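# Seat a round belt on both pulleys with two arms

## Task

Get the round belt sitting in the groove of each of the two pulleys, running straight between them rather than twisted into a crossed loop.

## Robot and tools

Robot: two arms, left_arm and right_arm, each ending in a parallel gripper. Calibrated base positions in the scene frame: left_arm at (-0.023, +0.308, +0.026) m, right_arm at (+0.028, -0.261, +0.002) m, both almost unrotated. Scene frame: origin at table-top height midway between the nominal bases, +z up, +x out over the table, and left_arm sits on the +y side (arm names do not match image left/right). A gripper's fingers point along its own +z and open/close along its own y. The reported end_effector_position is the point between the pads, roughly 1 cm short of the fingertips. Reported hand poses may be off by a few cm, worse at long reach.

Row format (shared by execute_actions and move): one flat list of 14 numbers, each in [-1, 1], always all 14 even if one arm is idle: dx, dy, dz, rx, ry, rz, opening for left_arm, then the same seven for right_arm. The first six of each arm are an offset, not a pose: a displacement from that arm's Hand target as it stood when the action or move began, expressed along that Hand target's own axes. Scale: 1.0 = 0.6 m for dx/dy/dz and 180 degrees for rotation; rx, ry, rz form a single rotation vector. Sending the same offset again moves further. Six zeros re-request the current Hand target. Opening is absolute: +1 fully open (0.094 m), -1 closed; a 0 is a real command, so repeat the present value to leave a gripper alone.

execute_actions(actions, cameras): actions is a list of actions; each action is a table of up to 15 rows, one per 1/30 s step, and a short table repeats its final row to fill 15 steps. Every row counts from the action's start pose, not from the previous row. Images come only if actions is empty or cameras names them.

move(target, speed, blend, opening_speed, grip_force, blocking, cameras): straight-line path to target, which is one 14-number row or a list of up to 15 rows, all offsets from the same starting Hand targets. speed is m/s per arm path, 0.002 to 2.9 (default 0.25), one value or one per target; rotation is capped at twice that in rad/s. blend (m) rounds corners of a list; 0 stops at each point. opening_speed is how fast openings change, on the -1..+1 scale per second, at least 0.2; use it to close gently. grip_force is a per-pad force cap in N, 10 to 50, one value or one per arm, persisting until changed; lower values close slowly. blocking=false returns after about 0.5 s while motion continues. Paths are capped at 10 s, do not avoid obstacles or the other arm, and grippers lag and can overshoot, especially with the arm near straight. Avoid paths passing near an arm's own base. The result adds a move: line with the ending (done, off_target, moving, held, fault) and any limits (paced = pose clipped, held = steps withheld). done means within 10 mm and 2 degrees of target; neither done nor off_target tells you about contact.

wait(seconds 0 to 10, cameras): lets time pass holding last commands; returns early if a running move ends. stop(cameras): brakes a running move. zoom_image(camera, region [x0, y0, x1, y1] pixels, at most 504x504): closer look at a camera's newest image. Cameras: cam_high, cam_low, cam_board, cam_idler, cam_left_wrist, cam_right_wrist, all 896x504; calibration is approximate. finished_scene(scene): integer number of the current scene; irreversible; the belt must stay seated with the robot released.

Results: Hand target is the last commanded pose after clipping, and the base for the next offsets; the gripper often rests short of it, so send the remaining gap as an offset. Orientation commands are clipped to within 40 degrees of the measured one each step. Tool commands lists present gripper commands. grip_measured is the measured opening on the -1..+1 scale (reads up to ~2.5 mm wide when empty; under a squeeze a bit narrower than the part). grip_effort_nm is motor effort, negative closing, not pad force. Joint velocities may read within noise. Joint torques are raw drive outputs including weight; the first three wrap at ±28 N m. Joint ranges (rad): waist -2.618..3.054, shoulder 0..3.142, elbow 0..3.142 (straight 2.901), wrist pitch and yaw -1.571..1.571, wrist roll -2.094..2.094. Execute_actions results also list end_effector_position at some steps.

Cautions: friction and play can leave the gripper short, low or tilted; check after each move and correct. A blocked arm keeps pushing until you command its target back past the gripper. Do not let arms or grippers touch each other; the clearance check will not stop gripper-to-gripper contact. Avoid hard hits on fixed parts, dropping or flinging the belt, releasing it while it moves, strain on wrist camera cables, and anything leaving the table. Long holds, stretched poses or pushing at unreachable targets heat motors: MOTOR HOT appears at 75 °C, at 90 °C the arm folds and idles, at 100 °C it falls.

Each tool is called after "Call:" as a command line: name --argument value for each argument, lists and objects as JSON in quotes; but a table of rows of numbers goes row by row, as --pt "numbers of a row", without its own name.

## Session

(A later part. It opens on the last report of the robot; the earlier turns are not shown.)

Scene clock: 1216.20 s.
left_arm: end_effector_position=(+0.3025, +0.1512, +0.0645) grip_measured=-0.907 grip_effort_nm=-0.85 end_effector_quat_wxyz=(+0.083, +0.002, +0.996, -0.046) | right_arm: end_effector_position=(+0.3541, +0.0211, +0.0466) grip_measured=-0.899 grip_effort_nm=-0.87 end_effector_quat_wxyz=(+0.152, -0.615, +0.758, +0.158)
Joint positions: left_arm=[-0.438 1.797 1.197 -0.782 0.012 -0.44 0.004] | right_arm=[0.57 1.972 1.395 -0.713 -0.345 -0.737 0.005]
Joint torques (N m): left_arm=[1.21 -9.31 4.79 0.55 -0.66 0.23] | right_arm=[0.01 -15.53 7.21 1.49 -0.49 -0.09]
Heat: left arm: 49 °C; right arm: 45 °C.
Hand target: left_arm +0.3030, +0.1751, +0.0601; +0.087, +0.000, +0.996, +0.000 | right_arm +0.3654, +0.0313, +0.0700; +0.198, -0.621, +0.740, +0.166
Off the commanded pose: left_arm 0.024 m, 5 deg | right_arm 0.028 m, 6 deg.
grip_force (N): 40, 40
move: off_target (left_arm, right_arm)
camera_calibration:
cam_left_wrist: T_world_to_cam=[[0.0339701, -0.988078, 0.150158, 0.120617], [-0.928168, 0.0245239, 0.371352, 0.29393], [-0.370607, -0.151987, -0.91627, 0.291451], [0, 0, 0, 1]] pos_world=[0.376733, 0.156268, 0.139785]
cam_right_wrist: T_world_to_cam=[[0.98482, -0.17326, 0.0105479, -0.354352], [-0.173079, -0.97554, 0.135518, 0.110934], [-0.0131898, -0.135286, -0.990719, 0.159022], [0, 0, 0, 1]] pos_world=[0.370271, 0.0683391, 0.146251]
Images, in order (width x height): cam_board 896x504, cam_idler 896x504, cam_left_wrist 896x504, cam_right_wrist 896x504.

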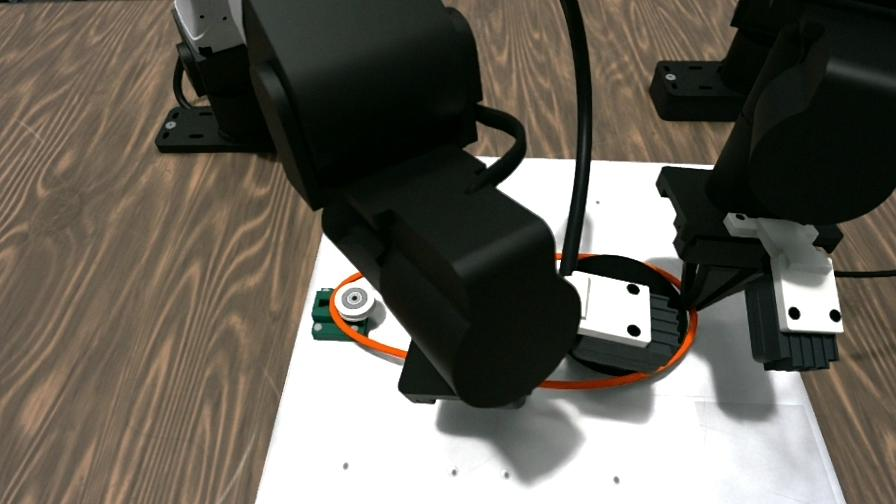

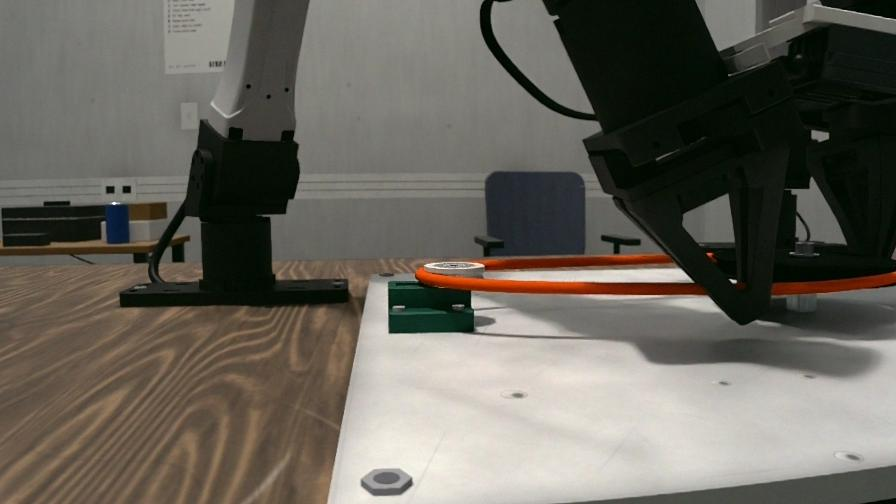

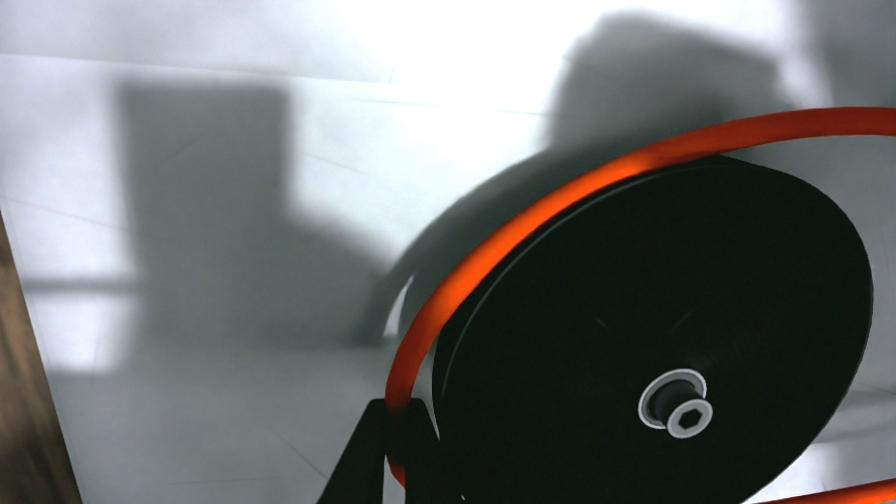

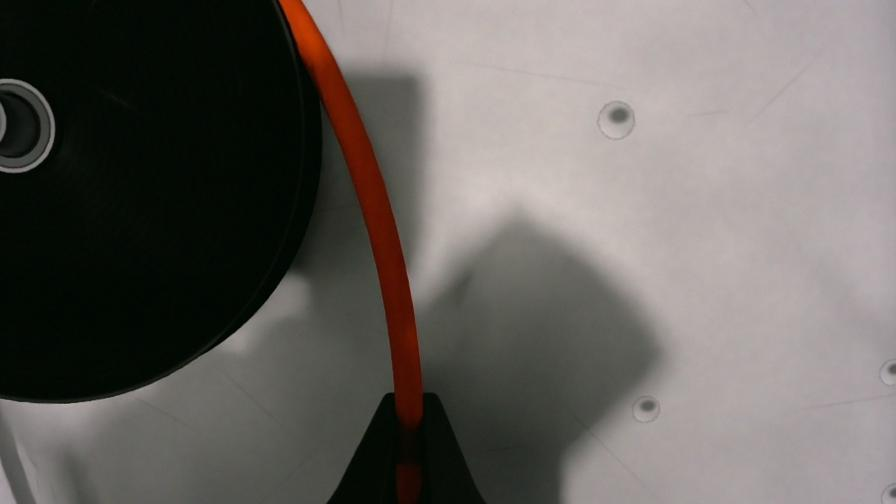

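Call:
move --pt "-0.0032 0 -0.018 0 0 0 -1 -0.0075 0 -0.013 0 0 0 -1" --speed 0.05 --cameras '["cam_idler","cam_right_wrist","cam_left_wrist","cam_low"]'

Call:
zoom_image --camera "cam_idler" --region '[620, 160, 896, 340]'

Call:
zoom_image --camera "cam_low" --region '[430, 200, 630, 300]'

Scene clock: 1237.20 s.
left_arm: end_effector_position=(+0.3025, +0.1512, +0.0645) grip_measured=-0.907 grip_effort_nm=-0.85 end_effector_quat_wxyz=(+0.083, +0.002, +0.996, -0.046) | right_arm: end_effector_position=(+0.3552, +0.0207, +0.0503) grip_measured=-0.899 grip_effort_nm=-0.87 end_effector_quat_wxyz=(+0.156, -0.614, +0.757, +0.158)
Joint positions: left_arm=[-0.438 1.797 1.197 -0.782 0.012 -0.44 0.004] | right_arm=[0.568 1.963 1.395 -0.713 -0.345 -0.737 0.005]
Joint torques (N m): left_arm=[1.05 -10.52 7.02 0.11 -0.66 0.25] | right_arm=[0.18 -15.54 9.11 1.18 -0.49 -0.09]
Heat: left arm: 49 °C; right arm: 46 °C.
Hand target: left_arm +0.3031, +0.1751, +0.0711; +0.087, +0.000, +0.996, +0.000 | right_arm +0.3654, +0.0313, +0.0790; +0.198, -0.621, +0.740, +0.166
Off the commanded pose: left_arm 0.025 m, 5 deg | right_arm 0.032 m, 5 deg.
grip_force (N): 40, 40
move: off_target (left_arm, right_arm)
camera_calibration:
cam_left_wrist: T_world_to_cam=[[0.0339701, -0.988078, 0.150158, 0.120617], [-0.928168, 0.0245239, 0.371352, 0.29393], [-0.370607, -0.151987, -0.91627, 0.291451], [0, 0, 0, 1]] pos_world=[0.376733, 0.156268, 0.139785]
cam_right_wrist: T_world_to_cam=[[0.984316, -0.17557, 0.0172408, -0.355667], [-0.176316, -0.975793, 0.129387, 0.111693], [-0.0058932, -0.130398, -0.991444, 0.160033], [0, 0, 0, 1]] pos_world=[0.370726, 0.0674123, 0.150344]
Images, in order (width x height): cam_low 896x504, cam_idler 896x504, cam_left_wrist 896x504, cam_right_wrist 896x504.

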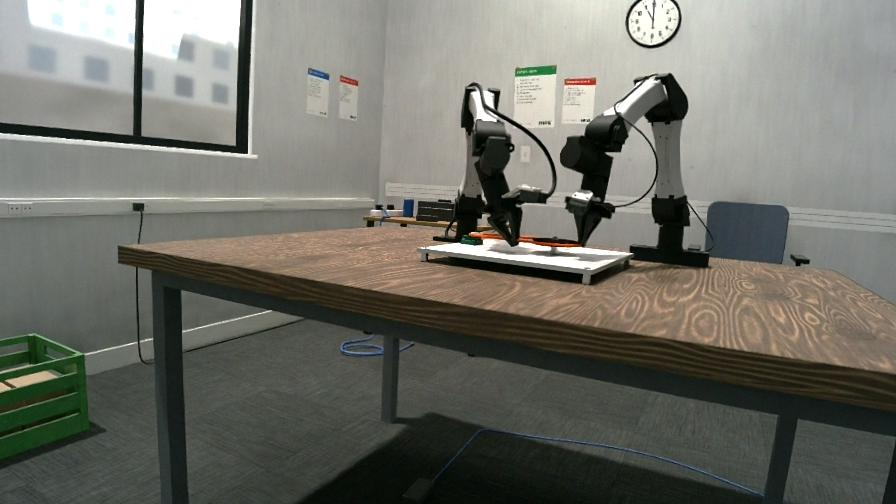

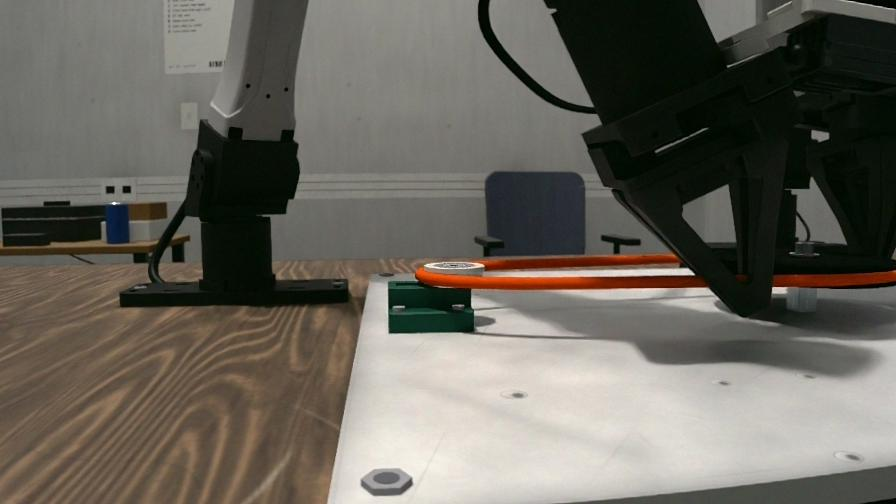

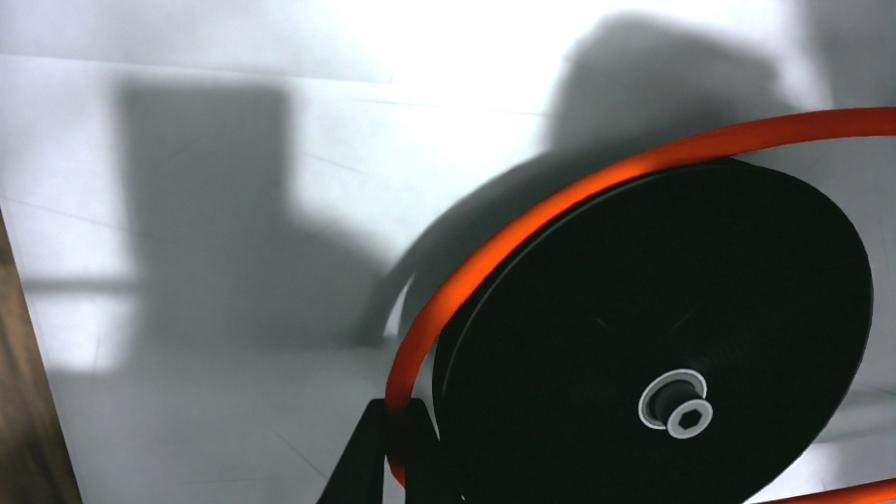

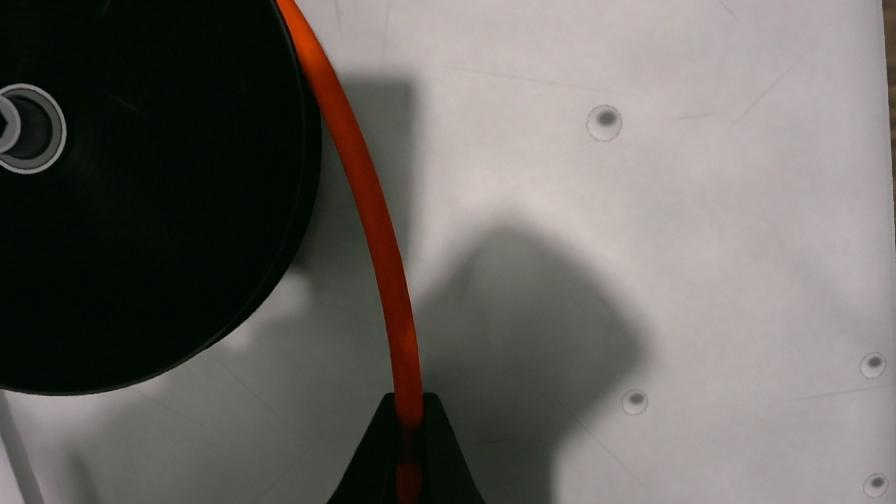

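Scaled by 1.826 from the camera's 896x504 image, which has a finer 1280x720 frame.

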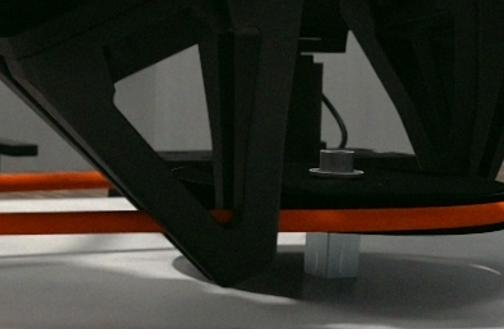

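Scaled by 2.520 from the camera's 896x504 image, which has a finer 1280x720 frame.

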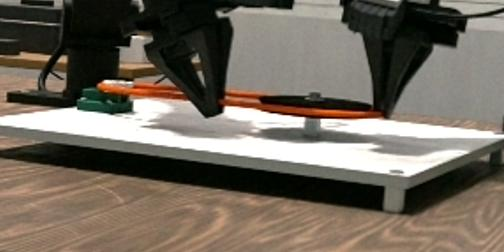

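Call:
move --pt "-0.0017 0 -0.0105 0 0 0 -1 0 0 0 0 0 0 -1" --speed 0.05 --cameras '["cam_idler","cam_left_wrist","cam_low"]'

Call:
zoom_image --camera "cam_low" --region '[500, 210, 620, 270]'

Call:
zoom_image --camera "cam_idler" --region '[720, 200, 896, 320]'

Scene clock: 1251.90 s.
left_arm: end_effector_position=(+0.3018, +0.1515, +0.0656) grip_measured=-0.907 grip_effort_nm=-0.85 end_effector_quat_wxyz=(+0.080, +0.002, +0.996, -0.045) | right_arm: end_effector_position=(+0.3552, +0.0207, +0.0503) grip_measured=-0.899 grip_effort_nm=-0.87 end_effector_quat_wxyz=(+0.156, -0.614, +0.757, +0.158)
Joint positions: left_arm=[-0.438 1.797 1.202 -0.793 0.012 -0.44 0.004] | right_arm=[0.568 1.963 1.395 -0.713 -0.345 -0.737 0.005]
Joint torques (N m): left_arm=[1.03 -11.32 7.75 0 -0.64 0.22] | right_arm=[0.18 -15.54 9.11 1.18 -0.49 -0.09]
Heat: left arm: 51 °C; right arm: 50 °C.
Hand target: left_arm +0.3030, +0.1751, +0.0775; +0.087, +0.000, +0.996, +0.000 | right_arm +0.3654, +0.0313, +0.0790; +0.198, -0.621, +0.740, +0.166
Off the commanded pose: left_arm 0.026 m, 5 deg | right_arm 0.032 m, 5 deg.
grip_force (N): 40, 40
move: off_target (left_arm, right_arm)
camera_calibration:
cam_left_wrist: T_world_to_cam=[[0.0346572, -0.988403, 0.147844, 0.120824], [-0.926458, 0.0237041, 0.37565, 0.292226], [-0.374799, -0.14999, -0.914893, 0.293176], [0, 0, 0, 1]] pos_world=[0.376429, 0.156469, 0.140586]
Images, in order (width x height): cam_low 896x504, cam_idler 896x504, cam_left_wrist 896x504.

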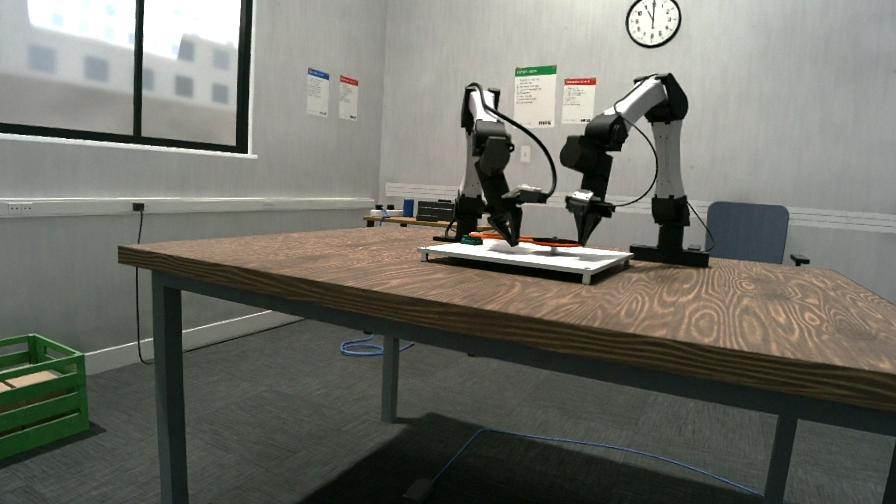

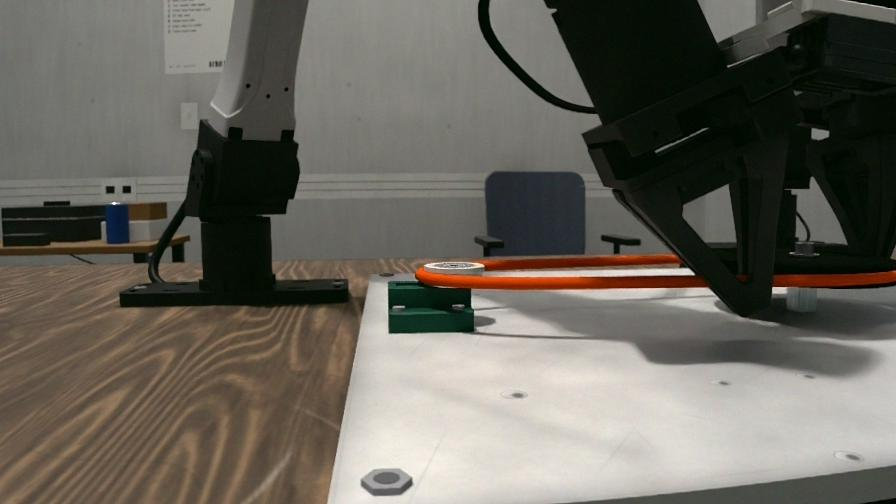

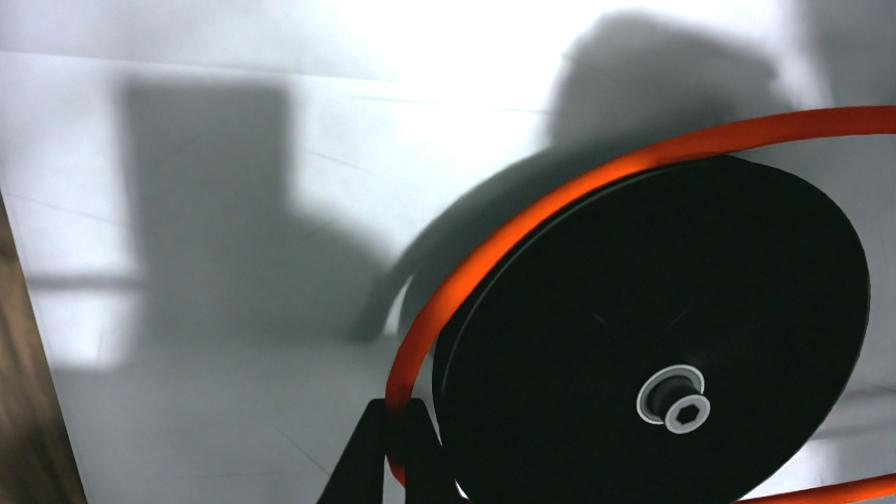

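Scaled by 4.200 from the camera's 896x504 image, which has a finer 1280x720 frame.

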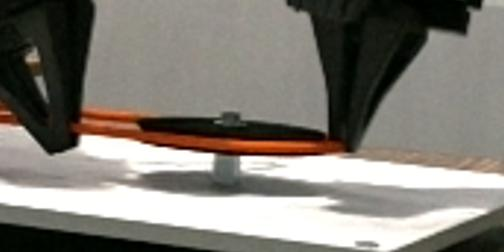

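Scaled by 2.864 from the camera's 896x504 image, which has a finer 1280x720 frame.

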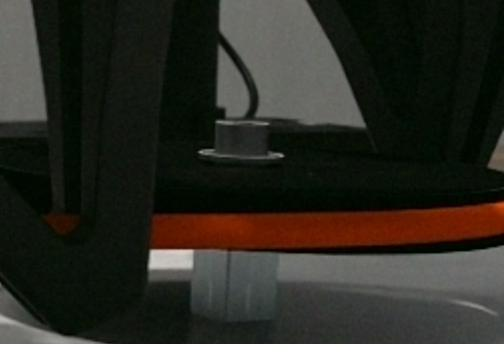

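Call:
move --pt "0 0 0 0 0 0 -0.82 0 0 0 0 0 0 -1" --speed 0.05 --opening_speed 0.3 --cameras '["cam_idler","cam_left_wrist"]'

Call:
zoom_image --camera "cam_left_wrist" --region '[300, 250, 600, 504]'

Scene clock: 1266.43 s.
left_arm: end_effector_position=(+0.3017, +0.1522, +0.0655) grip_measured=-0.822 grip_effort_nm=0.08 end_effector_quat_wxyz=(+0.080, +0.002, +0.996, -0.043) | right_arm: end_effector_position=(+0.3552, +0.0207, +0.0503) grip_measured=-0.899 grip_effort_nm=-0.87 end_effector_quat_wxyz=(+0.156, -0.614, +0.757, +0.158)
Joint positions: left_arm=[-0.438 1.797 1.202 -0.794 0.009 -0.44 0.008] | right_arm=[0.568 1.963 1.395 -0.713 -0.345 -0.737 0.005]
Joint torques (N m): left_arm=[0.99 -11.36 7.84 0 -0.62 0.17] | right_arm=[0.17 -15.54 9.11 1.19 -0.5 -0.09]
Heat: left arm: 53 °C; right arm: 53 °C.
Hand target: left_arm +0.3030, +0.1751, +0.0775; +0.087, +0.000, +0.996, +0.000 | right_arm +0.3654, +0.0313, +0.0790; +0.198, -0.621, +0.740, +0.166
Off the commanded pose: left_arm 0.026 m, 5 deg | right_arm 0.032 m, 5 deg.
grip_force (N): 40, 40
move: off_target (left_arm, right_arm)
camera_calibration:
cam_left_wrist: T_world_to_cam=[[0.0352513, -0.988879, 0.144485, 0.121562], [-0.926431, 0.0218871, 0.375828, 0.29241], [-0.374811, -0.147104, -0.915356, 0.292726], [0, 0, 0, 1]] pos_world=[0.376329, 0.156872, 0.140489]
Images, in order (width x height): cam_idler 896x504, cam_left_wrist 896x504.

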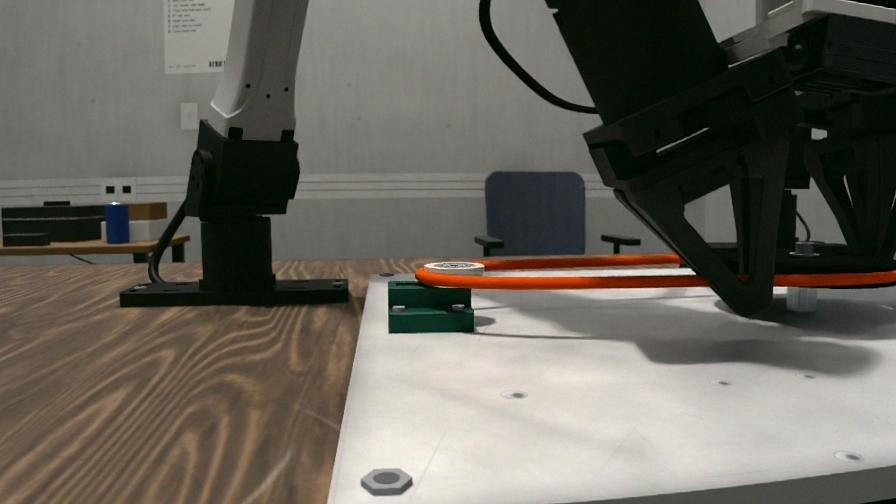

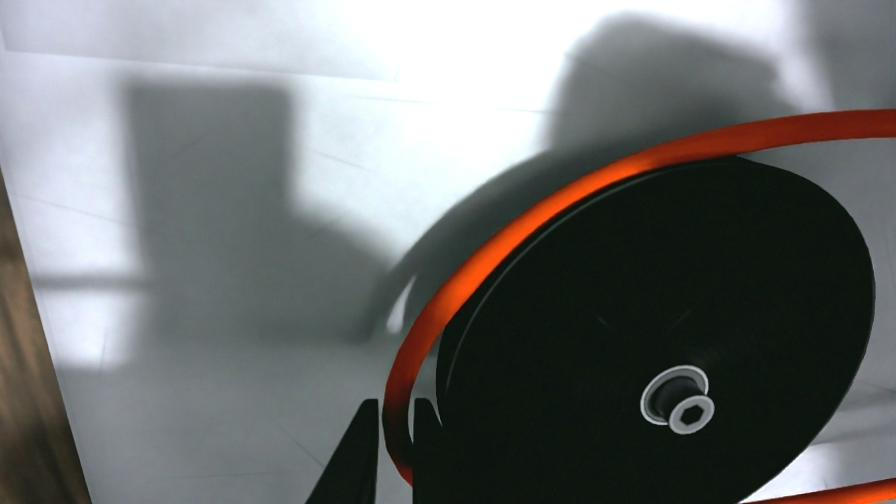

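Scaled by 1.680 from the camera's 896x504 image, which has a finer 1280x720 frame.

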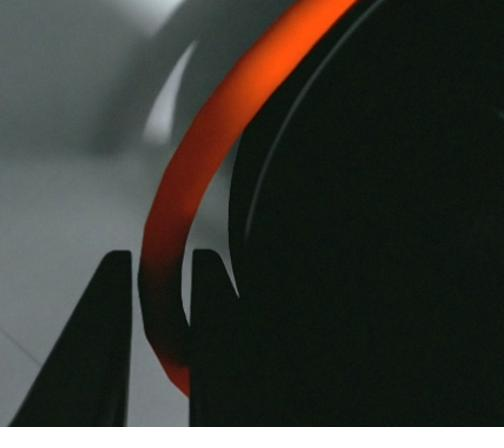

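Call:
move --pt "-0.0102 0 -0.0575 0 0 0 -0.82 0 0 0 0 0 0 -1" --speed 0.06 --cameras '["cam_idler","cam_left_wrist","cam_low"]'

Call:
zoom_image --camera "cam_low" --region '[500, 210, 620, 270]'

Call:
zoom_image --camera "cam_idler" --region '[720, 200, 896, 320]'

Scene clock: 1275.20 s.
left_arm: end_effector_position=(+0.2993, +0.1712, +0.0954) grip_measured=-0.822 grip_effort_nm=0.08 end_effector_quat_wxyz=(+0.071, -0.004, +0.997, -0.005) | right_arm: end_effector_position=(+0.3551, +0.0209, +0.0506) grip_measured=-0.899 grip_effort_nm=-0.87 end_effector_quat_wxyz=(+0.156, -0.614, +0.757, +0.158)
Joint positions: left_arm=[-0.421 1.769 1.299 -0.967 -0.049 -0.431 0.008] | right_arm=[0.568 1.962 1.395 -0.713 -0.346 -0.737 0.005]
Joint torques (N m): left_arm=[-0.16 -11.54 8.28 0.33 -0.11 0.18] | right_arm=[0.18 -15.5 9.13 1.19 -0.48 -0.09]
Heat: left arm: 53 °C; right arm: 55 °C.
Hand target: left_arm +0.3030, +0.1751, +0.1125; +0.087, +0.000, +0.996, +0.000 | right_arm +0.3654, +0.0313, +0.0789; +0.198, -0.621, +0.740, +0.166
Off the commanded pose: left_arm 0.018 m, 2 deg | right_arm 0.032 m, 5 deg.
grip_force (N): 40, 40
move: off_target (left_arm, right_arm)
camera_calibration:
cam_left_wrist: T_world_to_cam=[[0.0544269, -0.996062, 0.06999, 0.138788], [-0.918867, -0.022529, 0.393924, 0.282129], [-0.390796, -0.0857515, -0.916474, 0.31632], [0, 0, 0, 1]] pos_world=[0.375302, 0.171722, 0.169048]
Images, in order (width x height): cam_low 896x504, cam_idler 896x504, cam_left_wrist 896x504.

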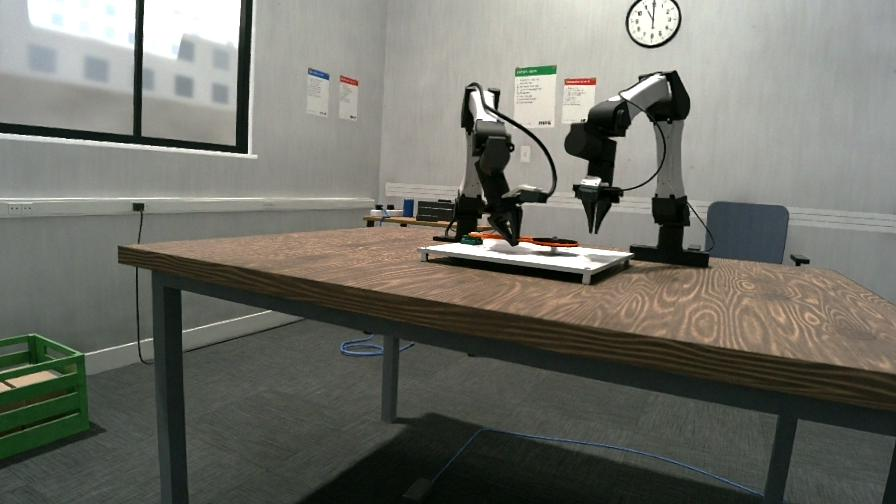

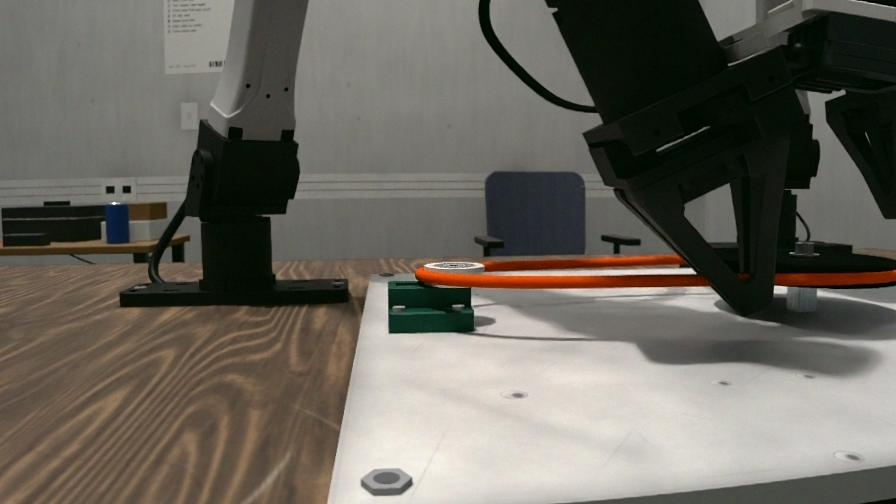

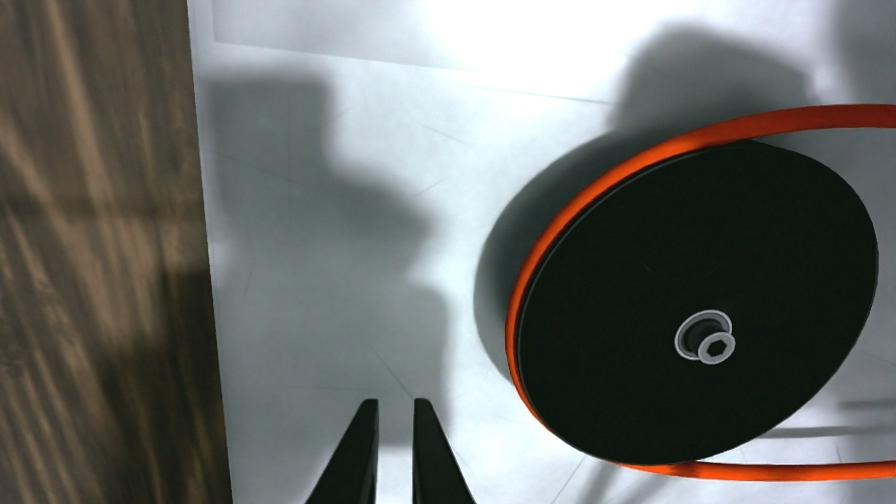

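Scaled by 4.200 from the camera's 896x504 image, which has a finer 1280x720 frame.

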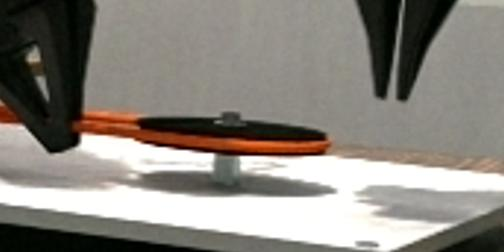

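Scaled by 2.864 from the camera's 896x504 image, which has a finer 1280x720 frame.

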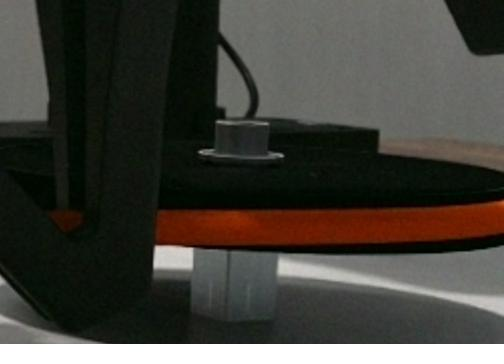

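Call:
move --pt "0 0 0 0 0 0 -0.82 0 0 0 0 0 0 -0.5" --speed 0.05 --opening_speed 0.25 --cameras '["cam_idler","cam_right_wrist","cam_left_wrist"]'

Scene clock: 1285.43 s.
left_arm: end_effector_position=(+0.2990, +0.1714, +0.0953) grip_measured=-0.822 grip_effort_nm=0.08 end_effector_quat_wxyz=(+0.070, -0.004, +0.998, -0.005) | right_arm: end_effector_position=(+0.3551, +0.0209, +0.0506) grip_measured=-0.503 grip_effort_nm=0.12 end_effector_quat_wxyz=(+0.156, -0.614, +0.757, +0.158)
Joint positions: left_arm=[-0.421 1.769 1.299 -0.969 -0.049 -0.431 0.008] | right_arm=[0.568 1.962 1.395 -0.713 -0.346 -0.737 0.023]
Joint torques (N m): left_arm=[-0.14 -11.59 8.64 0.32 -0.14 0.18] | right_arm=[0.2 -15.49 9.11 1.19 -0.48 -0.09]
Heat: left arm: 54 °C; right arm: 56 °C.
Hand target: left_arm +0.3030, +0.1751, +0.1125; +0.087, +0.000, +0.996, +0.000 | right_arm +0.3654, +0.0313, +0.0789; +0.198, -0.621, +0.740, +0.166
Off the commanded pose: left_arm 0.018 m, 2 deg | right_arm 0.032 m, 5 deg.
grip_force (N): 40, 40
move: off_target (left_arm, right_arm)
camera_calibration:
cam_left_wrist: T_world_to_cam=[[0.0545661, -0.996107, 0.0692391, 0.138994], [-0.918317, -0.0228356, 0.395186, 0.281528], [-0.392066, -0.0851472, -0.915988, 0.31641], [0, 0, 0, 1]] pos_world=[0.375001, 0.171823, 0.168948]
cam_right_wrist: T_world_to_cam=[[0.984387, -0.175246, 0.016448, -0.35549], [-0.175901, -0.976049, 0.128014, 0.111797], [-0.0063798, -0.128908, -0.991636, 0.160447], [0, 0, 0, 1]] pos_world=[0.370629, 0.0675043, 0.150641]
Images, in order (width x height): cam_idler 896x504, cam_left_wrist 896x504, cam_right_wrist 896x504.

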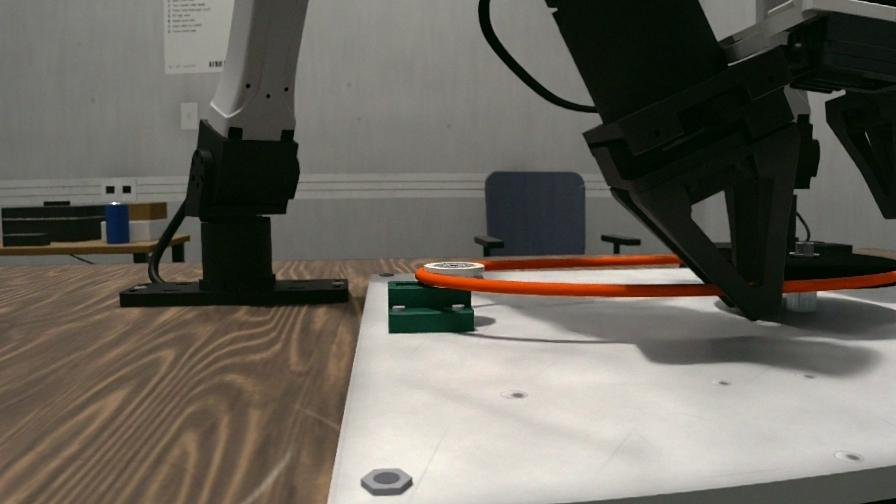

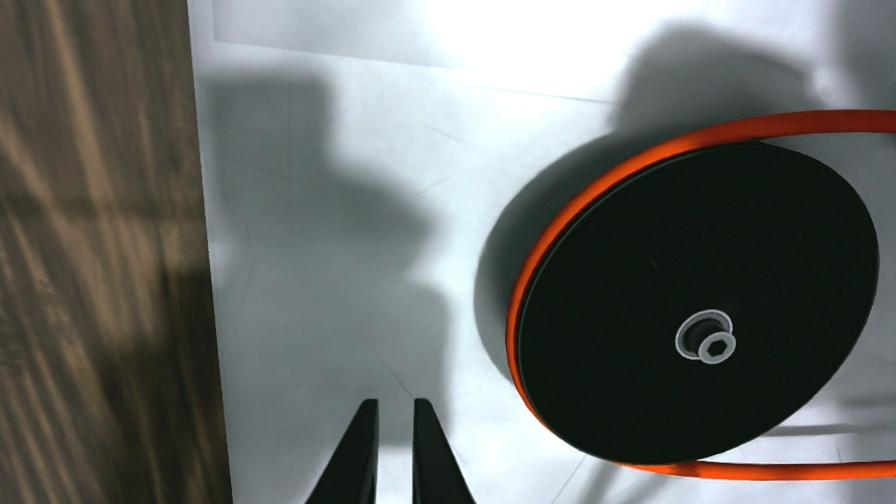

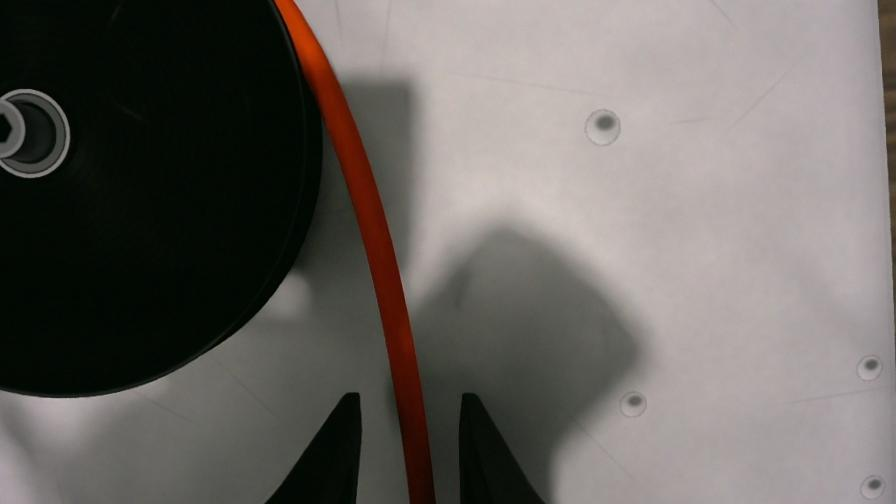

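Call:
move --pt "0 0 0 0 0 0 -0.82 0.0243 0 -0.1103 0 0 0 -0.5" --speed 0.08 --cameras '["all"]'

Call:
zoom_image --camera "cam_idler" --region '[400, 200, 896, 340]'

Call:
zoom_image --camera "cam_low" --region '[440, 210, 620, 270]'

Scene clock: 1298.23 s.
left_arm: end_effector_position=(+0.2990, +0.1714, +0.0953) grip_measured=-0.822 grip_effort_nm=0.07 end_effector_quat_wxyz=(+0.070, -0.004, +0.998, -0.005) | right_arm: end_effector_position=(+0.3610, -0.0159, +0.1083) grip_measured=-0.503 grip_effort_nm=0.12 end_effector_quat_wxyz=(+0.185, -0.614, +0.752, +0.152)
Joint positions: left_arm=[-0.421 1.769 1.299 -0.969 -0.049 -0.431 0.008] | right_arm=[0.476 1.821 1.428 -0.858 -0.369 -0.828 0.023]
Joint torques (N m): left_arm=[-0.23 -11.3 8.68 0.29 -0.11 0.2] | right_arm=[-0.05 -13.41 9.21 0.66 -0.61 -0.12]
Heat: left arm: 55 °C; right arm: 57 °C.
Hand target: left_arm +0.3030, +0.1751, +0.1125; +0.087, +0.000, +0.996, +0.000 | right_arm +0.3575, -0.0137, +0.1290; +0.198, -0.621, +0.740, +0.166
Off the commanded pose: left_arm 0.018 m, 2 deg | right_arm 0.021 m, 3 deg.
grip_force (N): 40, 40
move: off_target (left_arm, right_arm)
camera_calibration:
cam_left_wrist: T_world_to_cam=[[0.0545661, -0.996107, 0.0692391, 0.138994], [-0.918317, -0.0228356, 0.395186, 0.281528], [-0.392066, -0.0851472, -0.915988, 0.31641], [0, 0, 0, 1]] pos_world=[0.375001, 0.171823, 0.168948]
cam_right_wrist: T_world_to_cam=[[0.981497, -0.180368, 0.0642773, -0.372835], [-0.185793, -0.978287, 0.0918462, 0.0770205], [0.0463155, -0.102089, -0.993696, 0.19453], [0, 0, 0, 1]] pos_world=[0.371237, 0.0279599, 0.210195]

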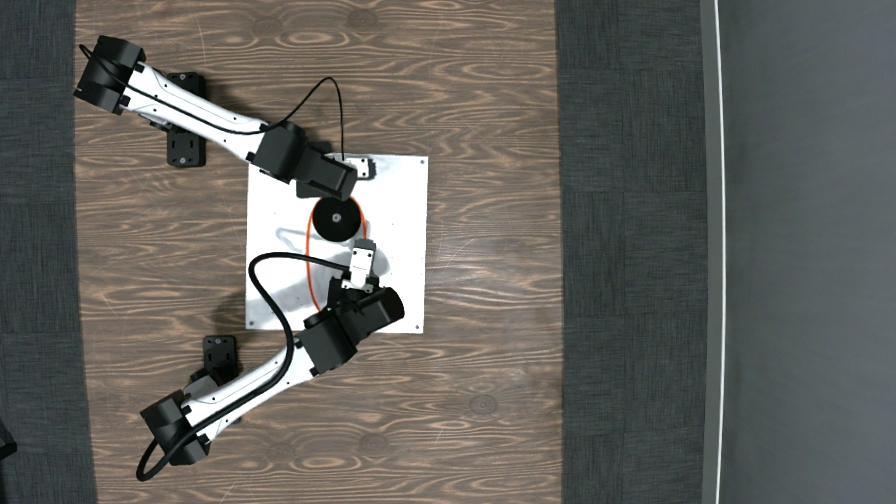

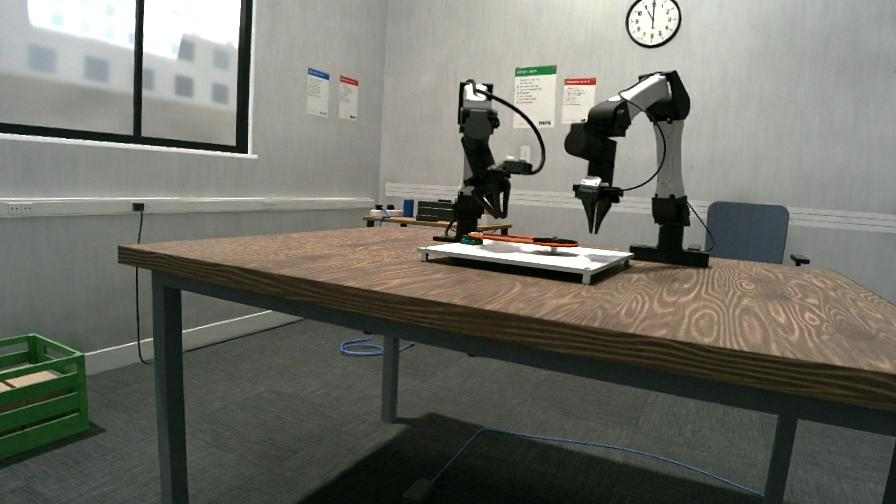

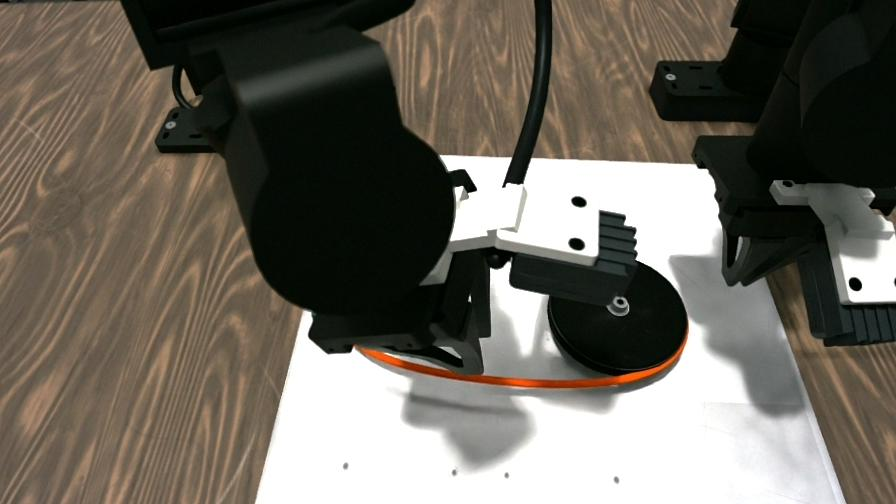

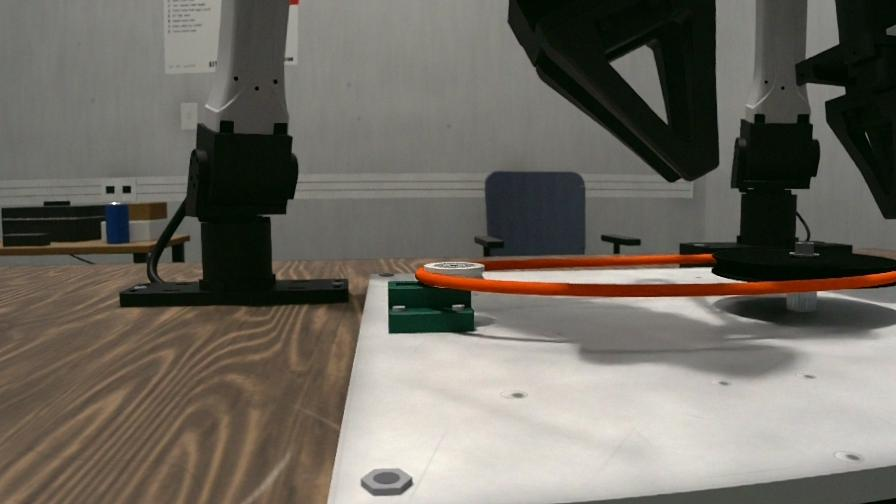

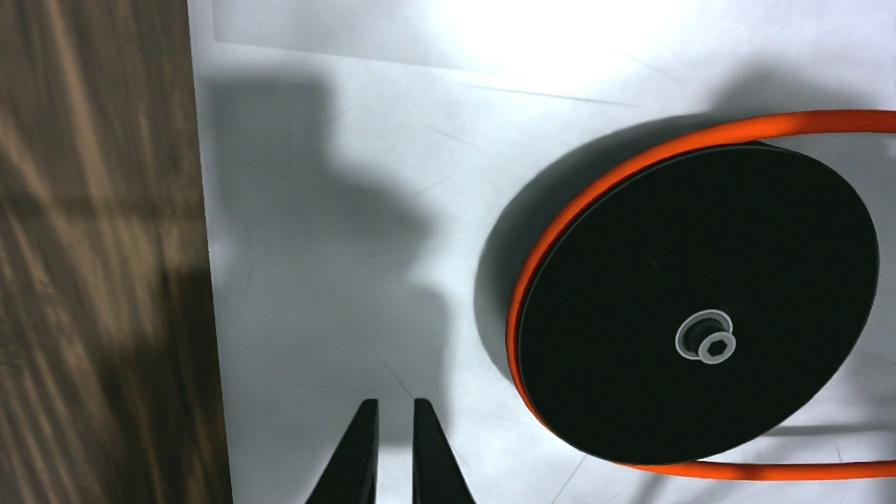

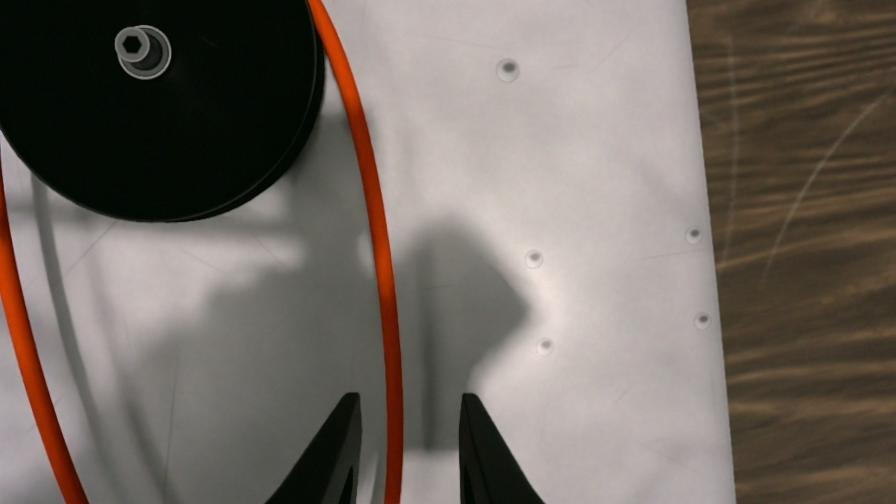

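Scaled by 1.016 from the camera's 896x504 image, which has a finer 1280x720 frame.

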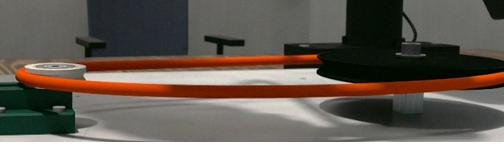

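Scaled by 2.800 from the camera's 896x504 image, which has a finer 1280x720 frame.

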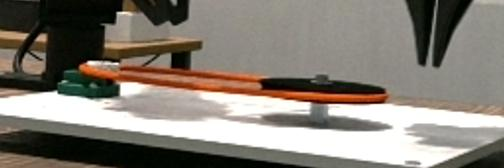

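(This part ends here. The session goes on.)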